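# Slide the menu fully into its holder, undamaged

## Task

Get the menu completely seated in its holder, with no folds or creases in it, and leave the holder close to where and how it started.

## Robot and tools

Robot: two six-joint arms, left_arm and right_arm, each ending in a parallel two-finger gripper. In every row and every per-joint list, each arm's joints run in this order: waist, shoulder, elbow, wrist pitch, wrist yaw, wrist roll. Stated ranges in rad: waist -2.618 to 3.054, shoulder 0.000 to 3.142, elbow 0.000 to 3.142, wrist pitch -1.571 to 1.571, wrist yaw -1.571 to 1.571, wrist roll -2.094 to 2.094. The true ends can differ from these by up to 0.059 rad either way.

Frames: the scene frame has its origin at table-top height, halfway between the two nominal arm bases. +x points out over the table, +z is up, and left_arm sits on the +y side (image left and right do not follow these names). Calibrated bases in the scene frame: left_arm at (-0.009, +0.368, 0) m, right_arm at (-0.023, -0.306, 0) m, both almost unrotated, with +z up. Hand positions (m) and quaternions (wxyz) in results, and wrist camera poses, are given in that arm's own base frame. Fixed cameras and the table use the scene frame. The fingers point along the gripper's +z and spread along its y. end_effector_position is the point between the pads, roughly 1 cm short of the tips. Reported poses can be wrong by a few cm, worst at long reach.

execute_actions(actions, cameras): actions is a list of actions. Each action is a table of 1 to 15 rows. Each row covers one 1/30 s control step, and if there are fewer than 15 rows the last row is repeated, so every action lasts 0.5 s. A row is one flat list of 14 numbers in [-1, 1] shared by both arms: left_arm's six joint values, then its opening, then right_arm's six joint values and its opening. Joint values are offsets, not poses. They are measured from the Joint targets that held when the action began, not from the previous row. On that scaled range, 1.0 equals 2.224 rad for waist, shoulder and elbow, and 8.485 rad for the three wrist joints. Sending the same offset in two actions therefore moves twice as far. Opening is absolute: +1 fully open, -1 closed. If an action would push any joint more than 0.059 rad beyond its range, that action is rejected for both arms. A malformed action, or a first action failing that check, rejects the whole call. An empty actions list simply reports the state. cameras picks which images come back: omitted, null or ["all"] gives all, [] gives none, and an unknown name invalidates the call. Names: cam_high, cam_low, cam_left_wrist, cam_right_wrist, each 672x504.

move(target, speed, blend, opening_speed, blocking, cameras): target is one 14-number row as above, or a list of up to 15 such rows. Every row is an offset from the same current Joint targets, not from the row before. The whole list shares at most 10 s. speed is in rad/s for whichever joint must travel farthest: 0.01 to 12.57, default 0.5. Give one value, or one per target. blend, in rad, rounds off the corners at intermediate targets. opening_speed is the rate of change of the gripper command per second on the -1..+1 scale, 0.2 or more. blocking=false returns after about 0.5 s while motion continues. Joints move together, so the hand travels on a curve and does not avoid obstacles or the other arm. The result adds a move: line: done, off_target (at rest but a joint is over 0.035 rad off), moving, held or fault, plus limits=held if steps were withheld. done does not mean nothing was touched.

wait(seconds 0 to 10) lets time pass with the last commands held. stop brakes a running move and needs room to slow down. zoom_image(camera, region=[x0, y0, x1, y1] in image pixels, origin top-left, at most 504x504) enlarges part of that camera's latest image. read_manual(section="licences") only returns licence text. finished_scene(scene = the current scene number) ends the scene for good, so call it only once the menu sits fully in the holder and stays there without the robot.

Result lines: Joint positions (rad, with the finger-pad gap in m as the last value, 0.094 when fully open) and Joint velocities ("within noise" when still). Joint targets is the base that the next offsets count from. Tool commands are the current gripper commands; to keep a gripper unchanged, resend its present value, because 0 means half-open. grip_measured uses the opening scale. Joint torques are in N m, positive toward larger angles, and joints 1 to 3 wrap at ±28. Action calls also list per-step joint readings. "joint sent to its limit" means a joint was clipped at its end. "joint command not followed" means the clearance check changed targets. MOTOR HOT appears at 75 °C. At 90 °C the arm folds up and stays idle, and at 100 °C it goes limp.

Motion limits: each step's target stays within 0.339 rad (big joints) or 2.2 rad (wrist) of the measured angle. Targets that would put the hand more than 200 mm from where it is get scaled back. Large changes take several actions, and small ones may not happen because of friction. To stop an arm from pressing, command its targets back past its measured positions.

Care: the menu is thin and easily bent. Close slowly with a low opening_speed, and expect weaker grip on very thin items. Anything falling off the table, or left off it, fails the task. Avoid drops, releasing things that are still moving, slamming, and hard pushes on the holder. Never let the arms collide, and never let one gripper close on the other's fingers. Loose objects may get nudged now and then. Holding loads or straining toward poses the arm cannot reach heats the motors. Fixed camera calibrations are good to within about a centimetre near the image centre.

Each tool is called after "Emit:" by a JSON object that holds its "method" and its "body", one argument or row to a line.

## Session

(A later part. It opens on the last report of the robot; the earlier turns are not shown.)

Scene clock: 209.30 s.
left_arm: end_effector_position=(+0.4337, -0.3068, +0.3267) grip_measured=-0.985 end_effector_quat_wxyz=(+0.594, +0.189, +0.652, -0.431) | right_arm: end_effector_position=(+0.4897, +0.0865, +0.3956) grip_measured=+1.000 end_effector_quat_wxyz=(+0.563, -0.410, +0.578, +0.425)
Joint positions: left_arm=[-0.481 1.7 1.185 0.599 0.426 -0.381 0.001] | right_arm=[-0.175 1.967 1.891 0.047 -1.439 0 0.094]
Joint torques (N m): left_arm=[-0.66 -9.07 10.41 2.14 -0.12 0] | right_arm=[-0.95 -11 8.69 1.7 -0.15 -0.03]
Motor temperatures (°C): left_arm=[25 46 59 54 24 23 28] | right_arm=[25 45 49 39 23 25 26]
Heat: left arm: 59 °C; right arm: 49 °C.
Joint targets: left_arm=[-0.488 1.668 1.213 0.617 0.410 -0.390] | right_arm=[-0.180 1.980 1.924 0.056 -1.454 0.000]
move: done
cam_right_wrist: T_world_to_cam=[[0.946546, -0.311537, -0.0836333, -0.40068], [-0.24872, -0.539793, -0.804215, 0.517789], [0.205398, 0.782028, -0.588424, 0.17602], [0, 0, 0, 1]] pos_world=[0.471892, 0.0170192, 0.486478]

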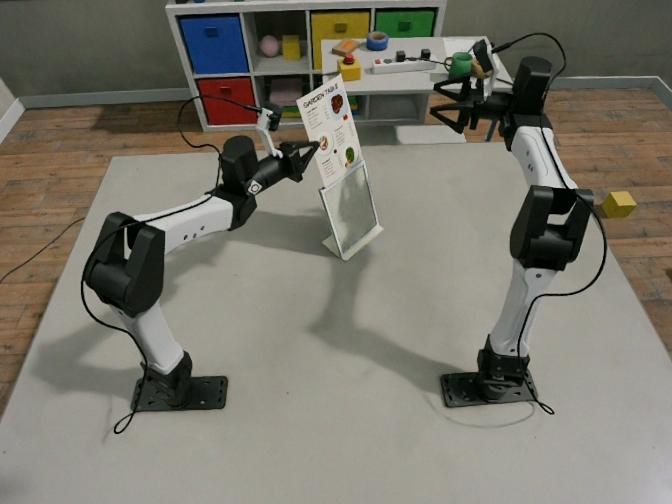

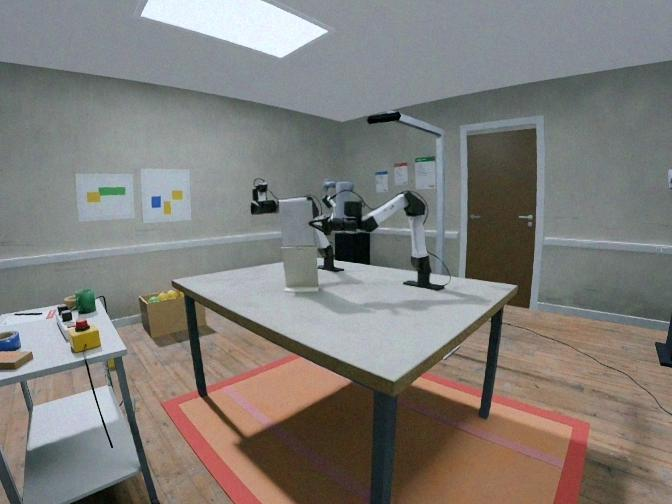

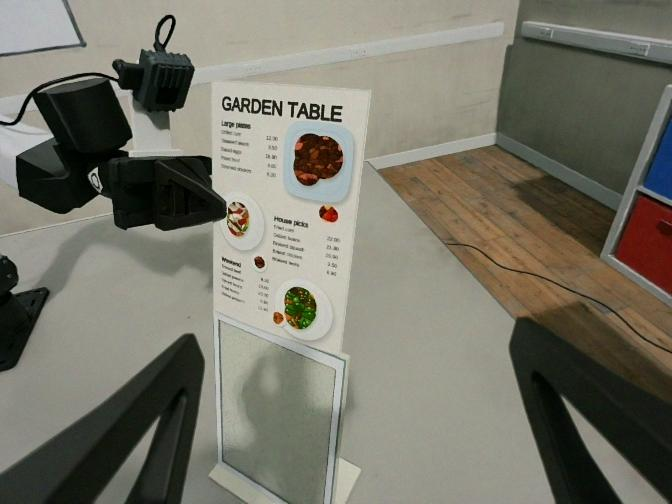

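Emit:
{"method": "move", "body": {
  "target": [0.0265,0.0301,0.0139,0,0.0163,0,-1,0,0,0,0,0,0,1],
  "speed": 0.15
}}

Emit:
{"method": "zoom_image", "body": {
  "camera": "cam_right_wrist",
  "region": [200, 260, 360, 380]
}}

Emit:
{"method": "zoom_image", "body": {
  "camera": "cam_low",
  "region": [270, 185, 330, 255]
}}

Emit:
{"method": "zoom_image", "body": {
  "camera": "cam_high",
  "region": [315, 140, 375, 200]
}}

Emit:
{"method": "zoom_image", "body": {
  "camera": "cam_left_wrist",
  "region": [240, 200, 440, 400]
}}

Scene clock: 226.53 s.
left_arm: end_effector_position=(+0.4384, -0.3010, +0.3268) grip_measured=-0.985 end_effector_quat_wxyz=(+0.583, +0.212, +0.645, -0.446) | right_arm: end_effector_position=(+0.4897, +0.0865, +0.3956) grip_measured=+1.000 end_effector_quat_wxyz=(+0.563, -0.410, +0.578, +0.425)
Joint positions: left_arm=[-0.437 1.724 1.213 0.6 0.532 -0.381 0.001] | right_arm=[-0.175 1.967 1.891 0.047 -1.439 0 0.094]
Joint torques (N m): left_arm=[0.76 -5.97 10.63 2.09 0.32 0.01] | right_arm=[-0.94 -11 8.68 1.7 -0.15 -0.03]
Motor temperatures (°C): left_arm=[25 46 58 54 24 23 28] | right_arm=[25 45 49 38 23 24 26]
Heat: left arm: 58 °C; right arm: 49 °C.
Joint targets: left_arm=[-0.429 1.735 1.244 0.617 0.548 -0.390] | right_arm=[-0.180 1.980 1.924 0.056 -1.454 0.000]
move: done
cam_left_wrist: T_world_to_cam=[[-0.815839, -0.512042, 0.268738, 0.11692], [-0.467713, 0.310976, -0.827369, 0.601652], [0.340076, -0.800691, -0.493195, -0.119137], [0, 0, 0, 1]] pos_world=[0.417304, -0.222624, 0.407609]
cam_right_wrist: T_world_to_cam=[[0.946546, -0.311537, -0.0836333, -0.40068], [-0.24872, -0.539793, -0.804215, 0.517789], [0.205398, 0.782028, -0.588424, 0.17602], [0, 0, 0, 1]] pos_world=[0.471892, 0.0170192, 0.486478]

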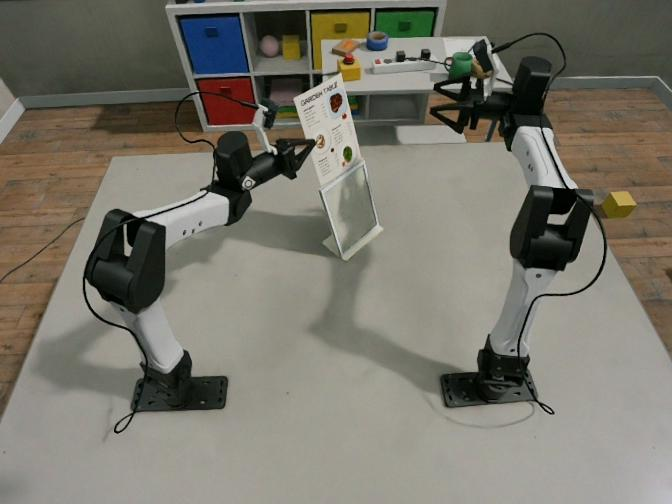

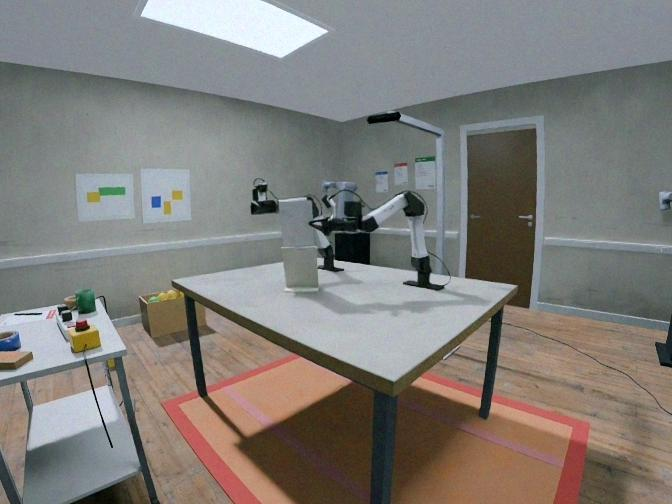

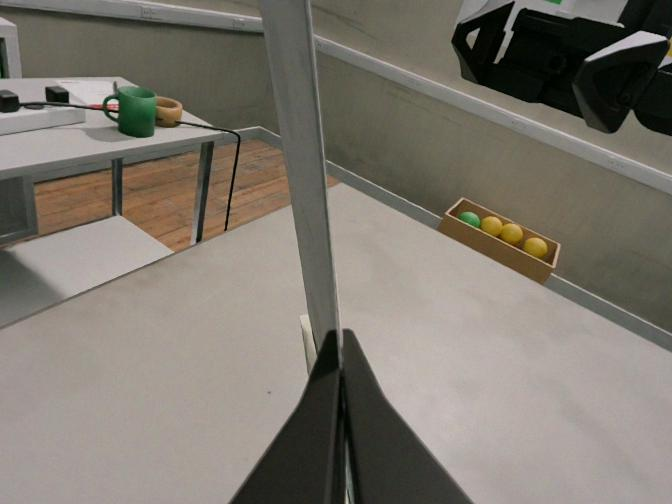

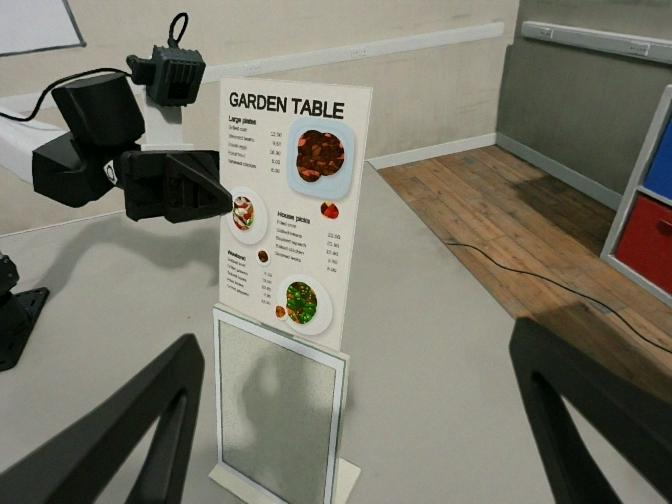

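Scaled by 3.150 from the camera's image (finer frame: 960x720).

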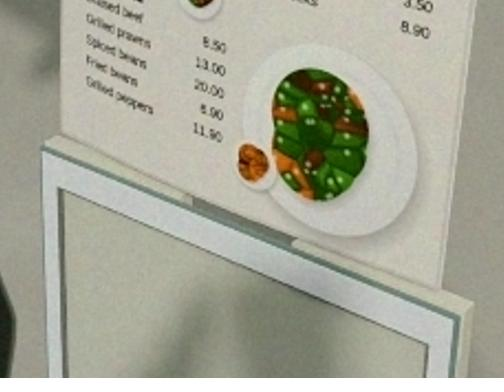

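Scaled by 7.200 from the camera's image (finer frame: 960x720).

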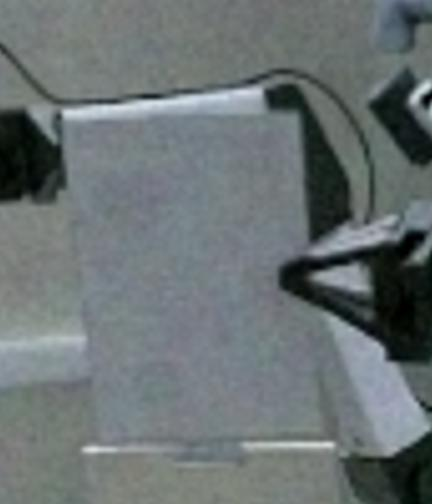

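Scaled by 8.400 from the camera's image (finer frame: 960x720).

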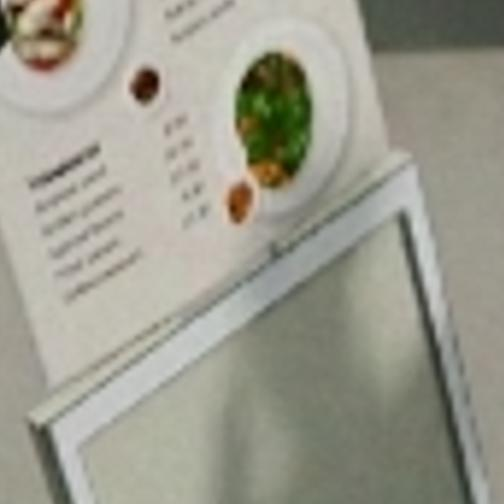

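Scaled by 2.520 from the camera's image (finer frame: 960x720).

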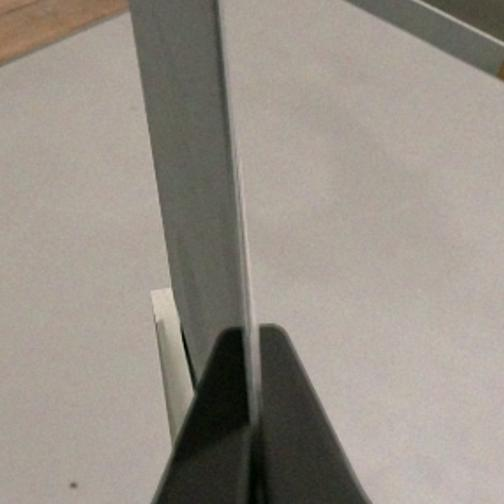

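Emit:
{"method": "move", "body": {
  "target": [-0.0153,-0.022,0,0,-0.008,0,-1,0,0,0,0,0,0,1],
  "speed": 0.15
}}

Emit:
{"method": "zoom_image", "body": {
  "camera": "cam_right_wrist",
  "region": [200, 260, 360, 380]
}}

Emit:
{"method": "zoom_image", "body": {
  "camera": "cam_low",
  "region": [270, 185, 330, 255]
}}

Emit:
{"method": "zoom_image", "body": {
  "camera": "cam_high",
  "region": [315, 140, 375, 200]
}}

Scene clock: 235.07 s.
left_arm: end_effector_position=(+0.4361, -0.3059, +0.3300) grip_measured=-0.985 end_effector_quat_wxyz=(+0.588, +0.207, +0.645, -0.443) | right_arm: end_effector_position=(+0.4897, +0.0865, +0.3956) grip_measured=+1.000 end_effector_quat_wxyz=(+0.563, -0.410, +0.578, +0.425)
Joint positions: left_arm=[-0.457 1.718 1.213 0.6 0.496 -0.381 0.001] | right_arm=[-0.175 1.967 1.891 0.047 -1.439 0 0.094]
Joint torques (N m): left_arm=[-0.61 -9.25 10.65 2.1 -0.08 0.01] | right_arm=[-0.94 -11.02 8.68 1.7 -0.15 -0.03]
Motor temperatures (°C): left_arm=[25 46 58 54 24 23 28] | right_arm=[25 45 49 38 23 24 26]
Heat: left arm: 58 °C; right arm: 49 °C.
Joint targets: left_arm=[-0.464 1.686 1.244 0.617 0.480 -0.390] | right_arm=[-0.180 1.980 1.924 0.056 -1.454 0.000]
move: done
cam_left_wrist: T_world_to_cam=[[-0.809003, -0.522906, 0.268485, 0.105412], [-0.469232, 0.299407, -0.830769, 0.602994], [0.354027, -0.798076, -0.487585, -0.127798], [0, 0, 0, 1]] pos_world=[0.413466, -0.227412, 0.410335]
cam_right_wrist: T_world_to_cam=[[0.946546, -0.311537, -0.0836333, -0.40068], [-0.24872, -0.539793, -0.804215, 0.517789], [0.205398, 0.782028, -0.588424, 0.17602], [0, 0, 0, 1]] pos_world=[0.471892, 0.0170192, 0.486478]

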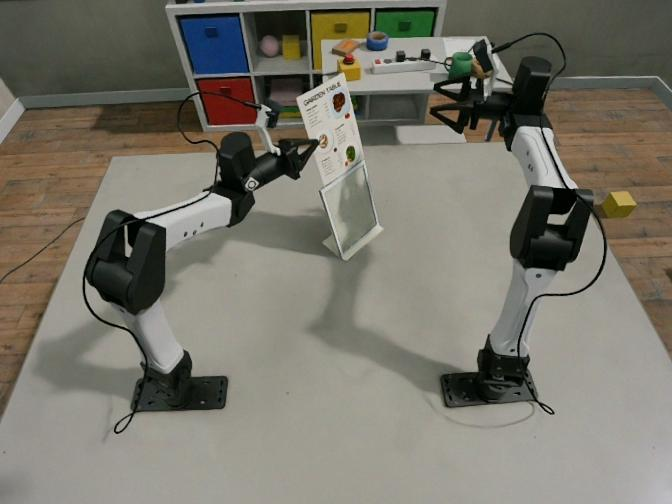

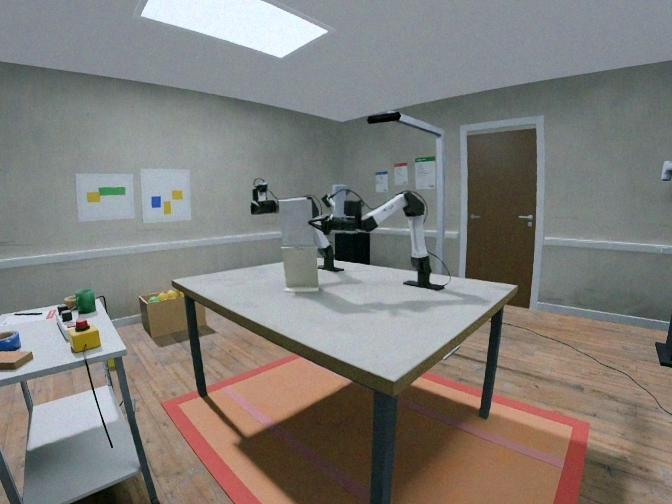

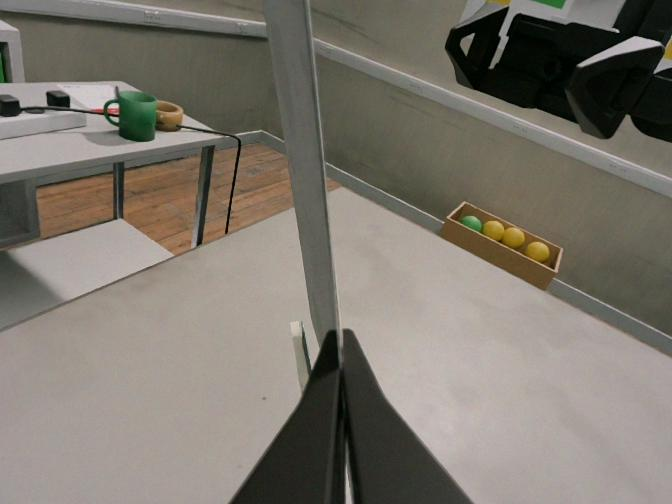

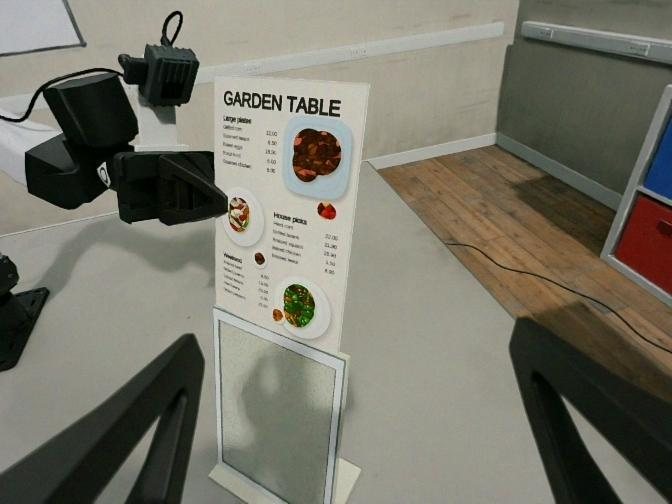

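Scaled by 3.150 from the camera's image (finer frame: 960x720).

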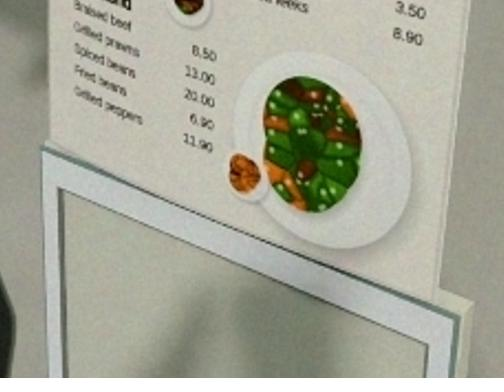

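Scaled by 7.200 from the camera's image (finer frame: 960x720).

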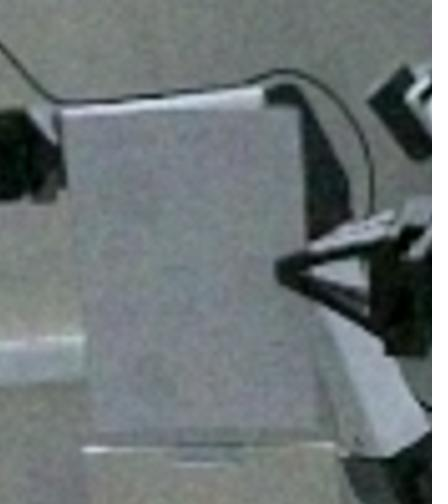

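Scaled by 8.400 from the camera's image (finer frame: 960x720).

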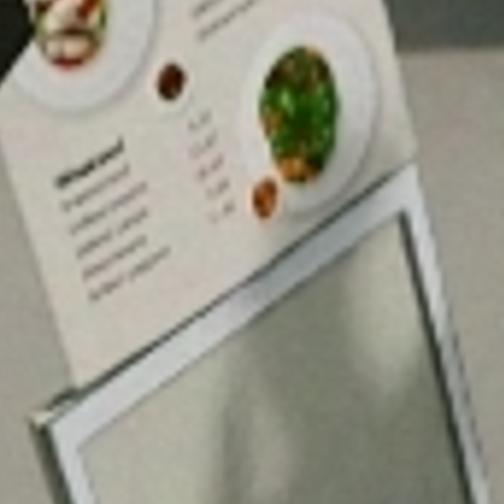

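Emit:
{"method": "move", "body": {
  "target": [0.0103,0.0225,0.004,0,0,0,-1,0,0,0,0,0,0,1],
  "speed": 0.15
}}

Emit:
{"method": "zoom_image", "body": {
  "camera": "cam_right_wrist",
  "region": [200, 260, 360, 380]
}}

Emit:
{"method": "zoom_image", "body": {
  "camera": "cam_low",
  "region": [270, 185, 330, 255]
}}

Emit:
{"method": "zoom_image", "body": {
  "camera": "cam_high",
  "region": [315, 140, 375, 200]
}}

Scene clock: 246.13 s.
left_arm: end_effector_position=(+0.4409, -0.3021, +0.3323) grip_measured=-0.985 end_effector_quat_wxyz=(+0.592, +0.203, +0.644, -0.440) | right_arm: end_effector_position=(+0.4897, +0.0865, +0.3956) grip_measured=+1.000 end_effector_quat_wxyz=(+0.563, -0.410, +0.578, +0.425)
Joint positions: left_arm=[-0.447 1.724 1.224 0.6 0.495 -0.381 0.001] | right_arm=[-0.175 1.967 1.891 0.047 -1.439 0 0.094]
Joint torques (N m): left_arm=[0.72 -5.89 10.45 2.1 -0.05 0.01] | right_arm=[-0.95 -11 8.68 1.7 -0.15 -0.03]
Motor temperatures (°C): left_arm=[25 48 58 54 24 23 28] | right_arm=[25 46 49 38 23 24 26]
Heat: left arm: 58 °C; right arm: 49 °C.
Joint targets: left_arm=[-0.441 1.736 1.253 0.617 0.481 -0.390] | right_arm=[-0.180 1.980 1.924 0.056 -1.454 0.000]
move: done
cam_left_wrist: T_world_to_cam=[[-0.804044, -0.531583, 0.26633, 0.106588], [-0.468958, 0.291635, -0.833683, 0.604488], [0.365501, -0.795216, -0.483778, -0.130873], [0, 0, 0, 1]] pos_world=[0.417015, -0.223702, 0.41225]
cam_right_wrist: T_world_to_cam=[[0.946546, -0.311537, -0.0836333, -0.40068], [-0.24872, -0.539793, -0.804215, 0.517789], [0.205398, 0.782028, -0.588424, 0.17602], [0, 0, 0, 1]] pos_world=[0.471892, 0.0170192, 0.486478]

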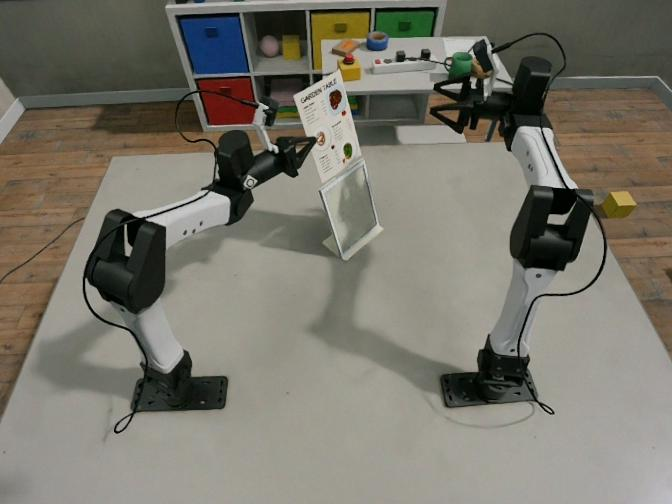

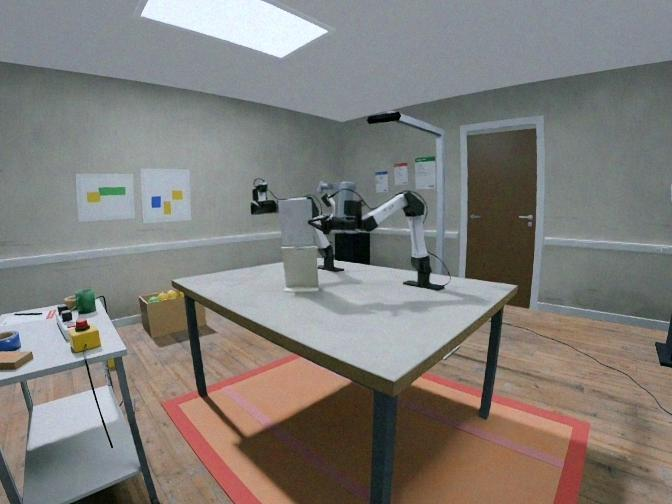

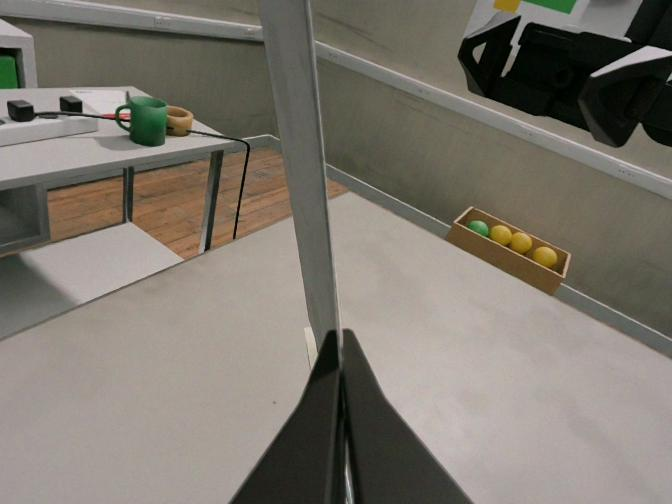

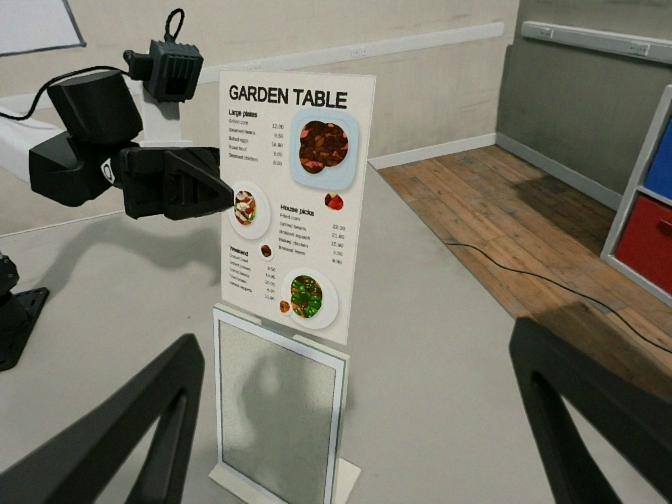

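Scaled by 3.150 from the camera's image (finer frame: 960x720).

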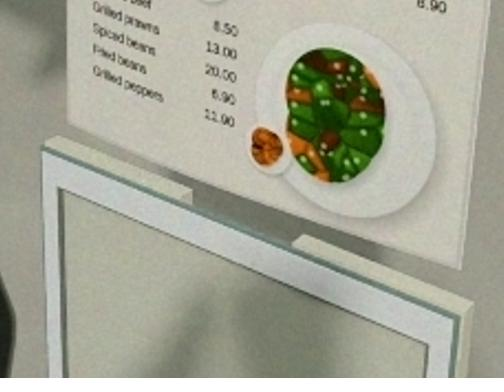

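Scaled by 7.200 from the camera's image (finer frame: 960x720).

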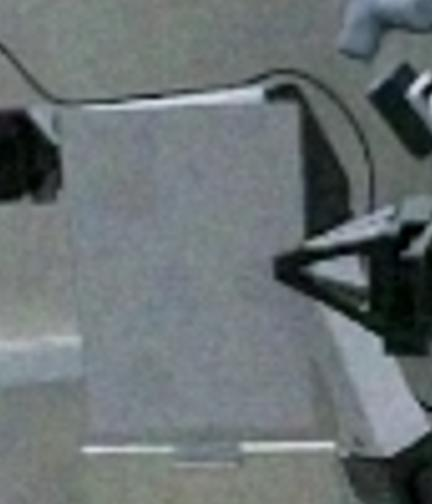

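Scaled by 8.400 from the camera's image (finer frame: 960x720).

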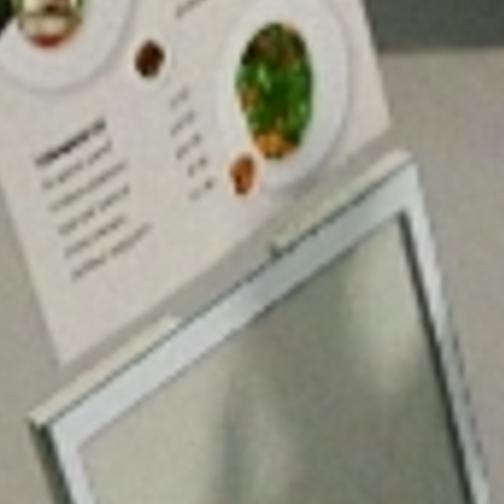

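Emit:
{"method": "zoom_image", "body": {
  "camera": "cam_low",
  "region": [275, 230, 325, 260]
}}

Emit:
{"method": "zoom_image", "body": {
  "camera": "cam_left_wrist",
  "region": [270, 290, 400, 420]
}}

Scaled by 10.080 from the camera's image (finer frame: 960x720).

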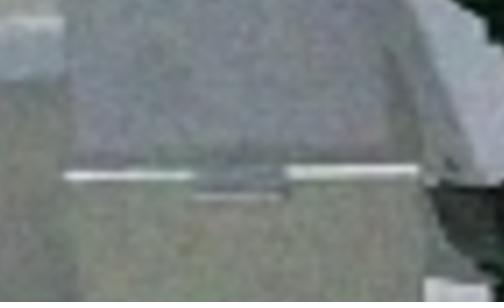

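Scaled by 3.877 from the camera's image (finer frame: 960x720).

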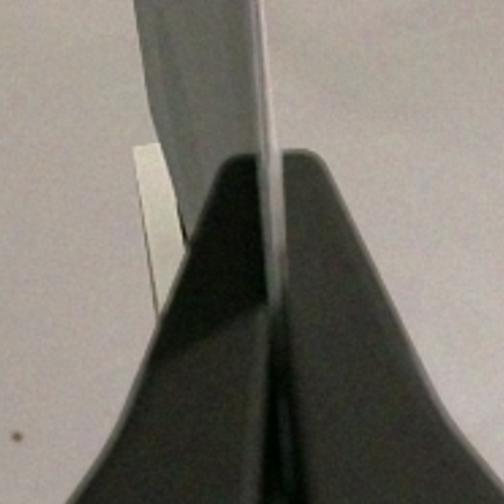

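Emit:
{"method": "move", "body": {
  "target": [-0.0085,0,-0.0373,0.0058,-0.0005,0,-1,0,0,0,0,0,0,1],
  "speed": 0.08
}}

Emit:
{"method": "zoom_image", "body": {
  "camera": "cam_right_wrist",
  "region": [200, 260, 360, 380]
}}

Emit:
{"method": "zoom_image", "body": {
  "camera": "cam_low",
  "region": [275, 230, 325, 260]
}}

Emit:
{"method": "zoom_image", "body": {
  "camera": "cam_high",
  "region": [315, 140, 375, 200]
}}

Scene clock: 262.73 s.
left_arm: end_effector_position=(+0.4375, -0.3020, +0.3215) grip_measured=-0.985 end_effector_quat_wxyz=(+0.592, +0.203, +0.644, -0.440) | right_arm: end_effector_position=(+0.4897, +0.0865, +0.3956) grip_measured=+1.000 end_effector_quat_wxyz=(+0.563, -0.410, +0.578, +0.425)
Joint positions: left_arm=[-0.451 1.724 1.179 0.646 0.491 -0.381 0.001] | right_arm=[-0.175 1.967 1.891 0.047 -1.439 0 0.094]
Joint torques (N m): left_arm=[-0.81 -5.82 7.02 2.14 -0.06 0.01] | right_arm=[-0.95 -11 8.65 1.7 -0.15 -0.03]
Motor temperatures (°C): left_arm=[25 47 57 54 24 23 28] | right_arm=[25 46 49 37 23 24 26]
Heat: left arm: 57 °C; right arm: 49 °C.
Joint targets: left_arm=[-0.460 1.736 1.170 0.666 0.476 -0.390] | right_arm=[-0.180 1.980 1.924 0.056 -1.454 0.000]
move: done
cam_left_wrist: T_world_to_cam=[[-0.80405, -0.531475, 0.266529, 0.106649], [-0.468893, 0.291194, -0.833874, 0.593767], [0.365572, -0.79545, -0.483339, -0.134996], [0, 0, 0, 1]] pos_world=[0.413515, -0.223602, 0.401452]
cam_right_wrist: T_world_to_cam=[[0.946546, -0.311537, -0.0836333, -0.40068], [-0.24872, -0.539793, -0.804215, 0.517789], [0.205398, 0.782028, -0.588424, 0.17602], [0, 0, 0, 1]] pos_world=[0.471892, 0.0170192, 0.486478]

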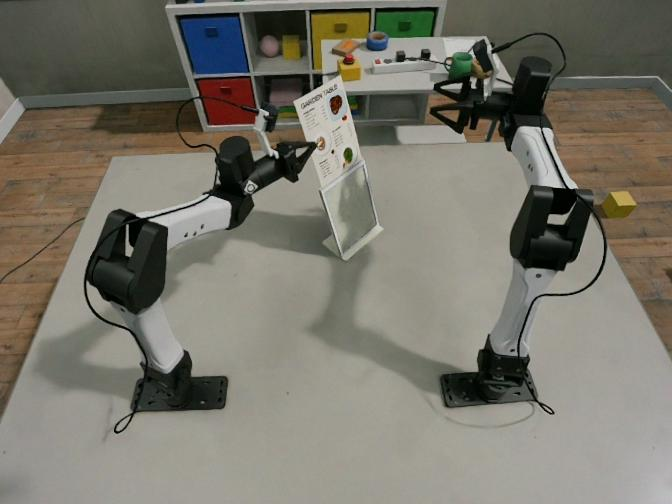

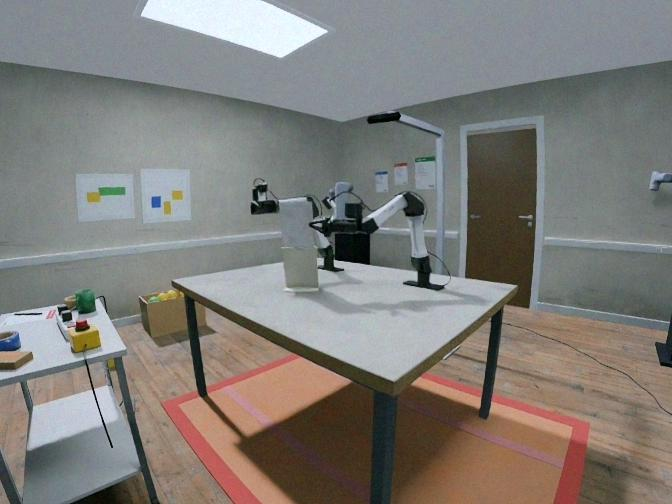

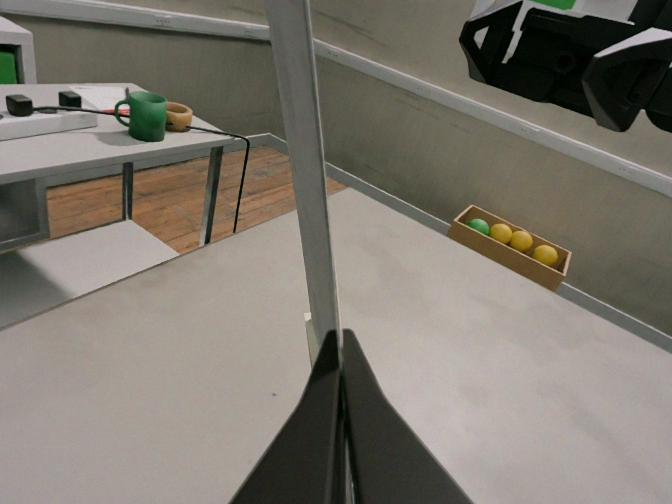

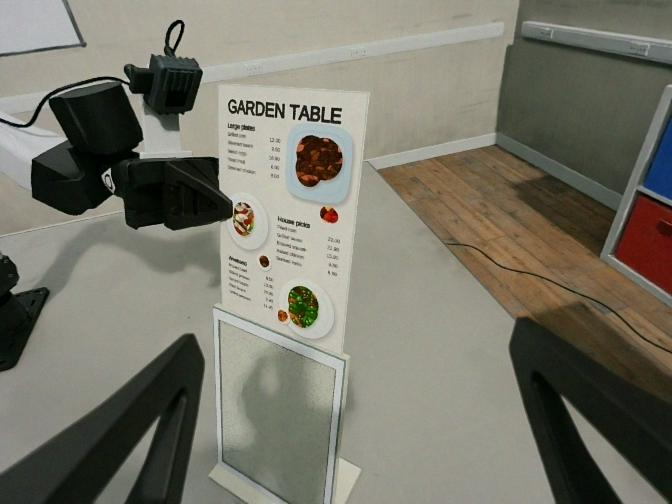

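Scaled by 3.150 from the camera's image (finer frame: 960x720).

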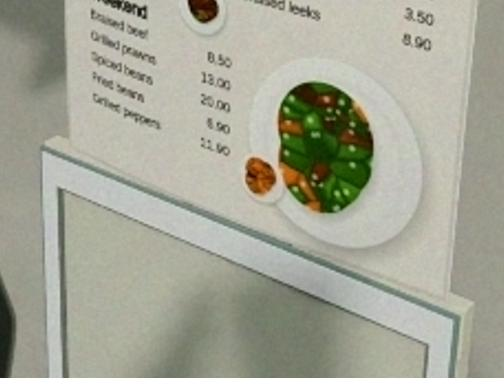

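Scaled by 10.080 from the camera's image (finer frame: 960x720).

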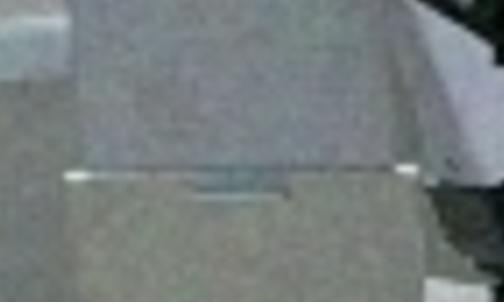

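Scaled by 8.400 from the camera's image (finer frame: 960x720).

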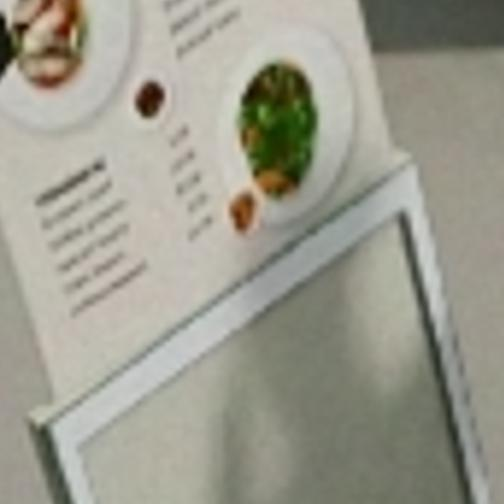

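Emit:
{"method": "zoom_image", "body": {
  "camera": "cam_right_wrist",
  "region": [205, 290, 275, 350]
}}

Emit:
{"method": "zoom_image", "body": {
  "camera": "cam_right_wrist",
  "region": [285, 320, 355, 380]
}}

Emit:
{"method": "zoom_image", "body": {
  "camera": "cam_left_wrist",
  "region": [270, 290, 400, 420]
}}

Scaled by 7.200 from the camera's image (finer frame: 960x720).

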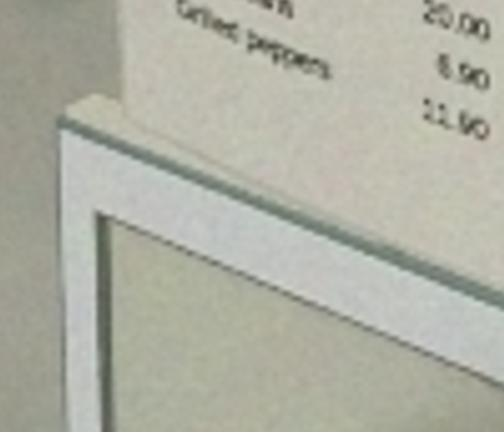

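Scaled by 7.200 from the camera's image (finer frame: 960x720).

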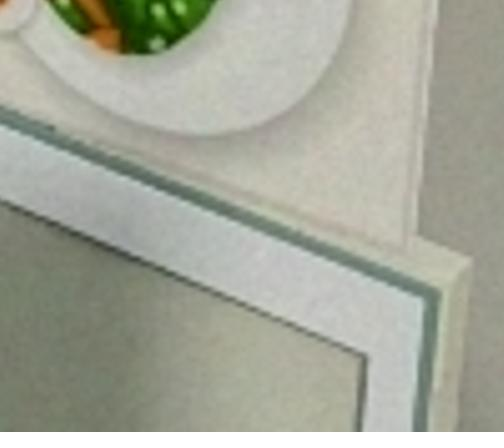

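Scaled by 3.877 from the camera's image (finer frame: 960x720).

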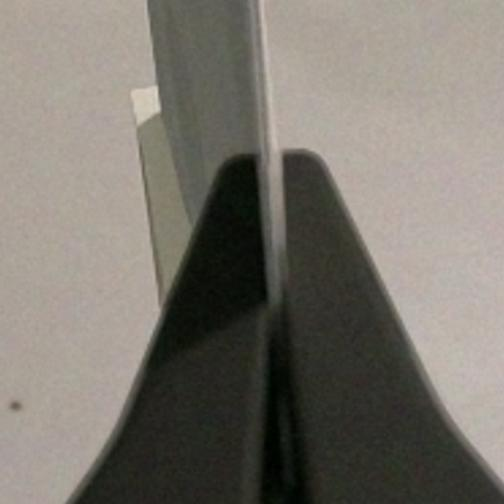

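Emit:
{"method": "move", "body": {
  "target": [0,0,0,0,0.005,0,-1,0,0,0,0,0,0,1],
  "speed": 0.08
}}

Emit:
{"method": "zoom_image", "body": {
  "camera": "cam_right_wrist",
  "region": [205, 290, 275, 350]
}}

Emit:
{"method": "zoom_image", "body": {
  "camera": "cam_right_wrist",
  "region": [285, 320, 355, 380]
}}

Emit:
{"method": "zoom_image", "body": {
  "camera": "cam_low",
  "region": [275, 230, 325, 260]
}}

Scene clock: 273.77 s.
left_arm: end_effector_position=(+0.4359, -0.3031, +0.3219) grip_measured=-0.985 end_effector_quat_wxyz=(+0.591, +0.207, +0.642, -0.443) | right_arm: end_effector_position=(+0.4897, +0.0865, +0.3956) grip_measured=+1.000 end_effector_quat_wxyz=(+0.563, -0.410, +0.578, +0.425)
Joint positions: left_arm=[-0.451 1.724 1.179 0.648 0.502 -0.381 0.001] | right_arm=[-0.175 1.967 1.891 0.047 -1.439 0 0.094]
Joint torques (N m): left_arm=[-0.81 -5.82 7.01 2.11 0.26 0.01] | right_arm=[-0.95 -11.02 8.66 1.7 -0.15 -0.03]
Motor temperatures (°C): left_arm=[25 47 56 54 24 23 28] | right_arm=[25 46 49 37 23 24 26]
Heat: left arm: 56 °C; right arm: 49 °C.
Joint targets: left_arm=[-0.460 1.736 1.170 0.666 0.519 -0.390] | right_arm=[-0.180 1.980 1.924 0.056 -1.454 0.000]
move: done
cam_left_wrist: T_world_to_cam=[[-0.810513, -0.522621, 0.264456, 0.110921], [-0.46355, 0.296355, -0.835042, 0.593366], [0.358038, -0.799401, -0.48246, -0.13327], [0, 0, 0, 1]] pos_world=[0.412672, -0.224413, 0.401855]
cam_right_wrist: T_world_to_cam=[[0.946546, -0.311537, -0.0836333, -0.40068], [-0.24872, -0.539793, -0.804215, 0.517789], [0.205398, 0.782028, -0.588424, 0.17602], [0, 0, 0, 1]] pos_world=[0.471892, 0.0170192, 0.486478]

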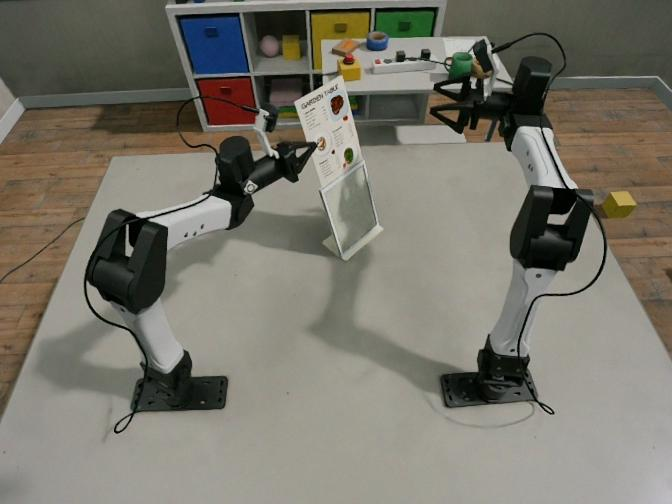

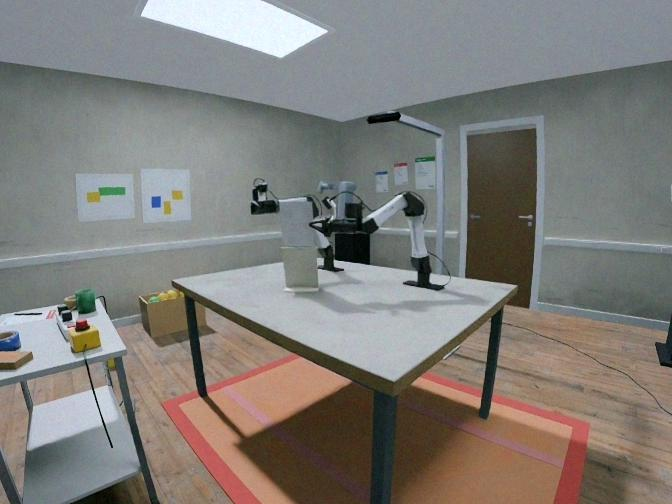

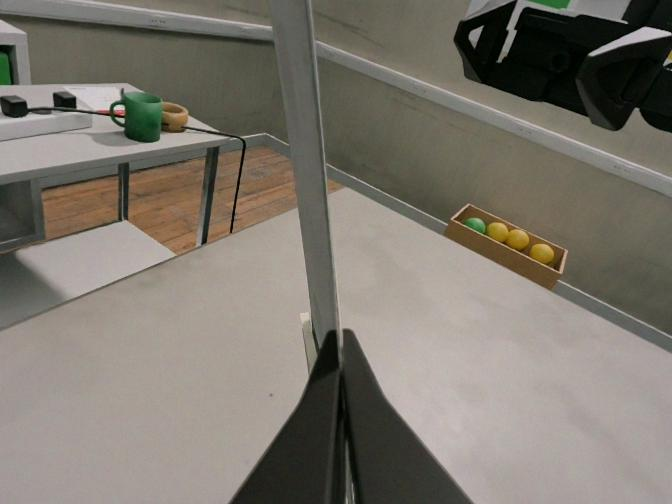

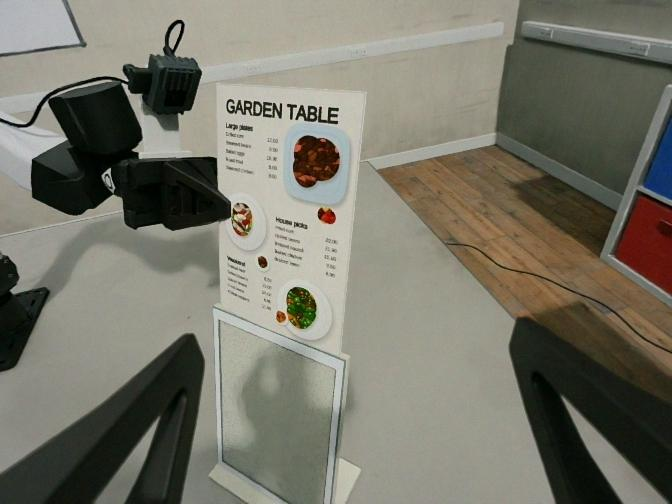

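Scaled by 7.200 from the camera's image (finer frame: 960x720).

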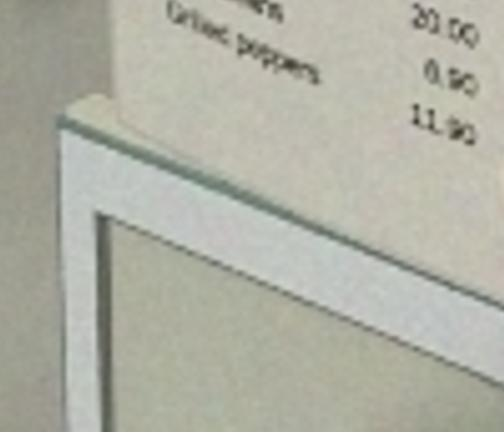

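Scaled by 7.200 from the camera's image (finer frame: 960x720).

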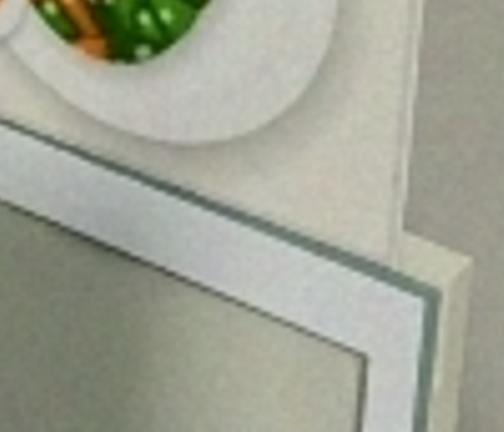

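Scaled by 10.080 from the camera's image (finer frame: 960x720).

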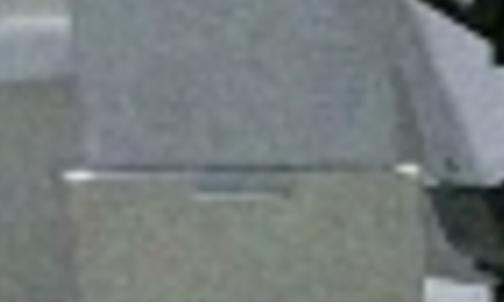

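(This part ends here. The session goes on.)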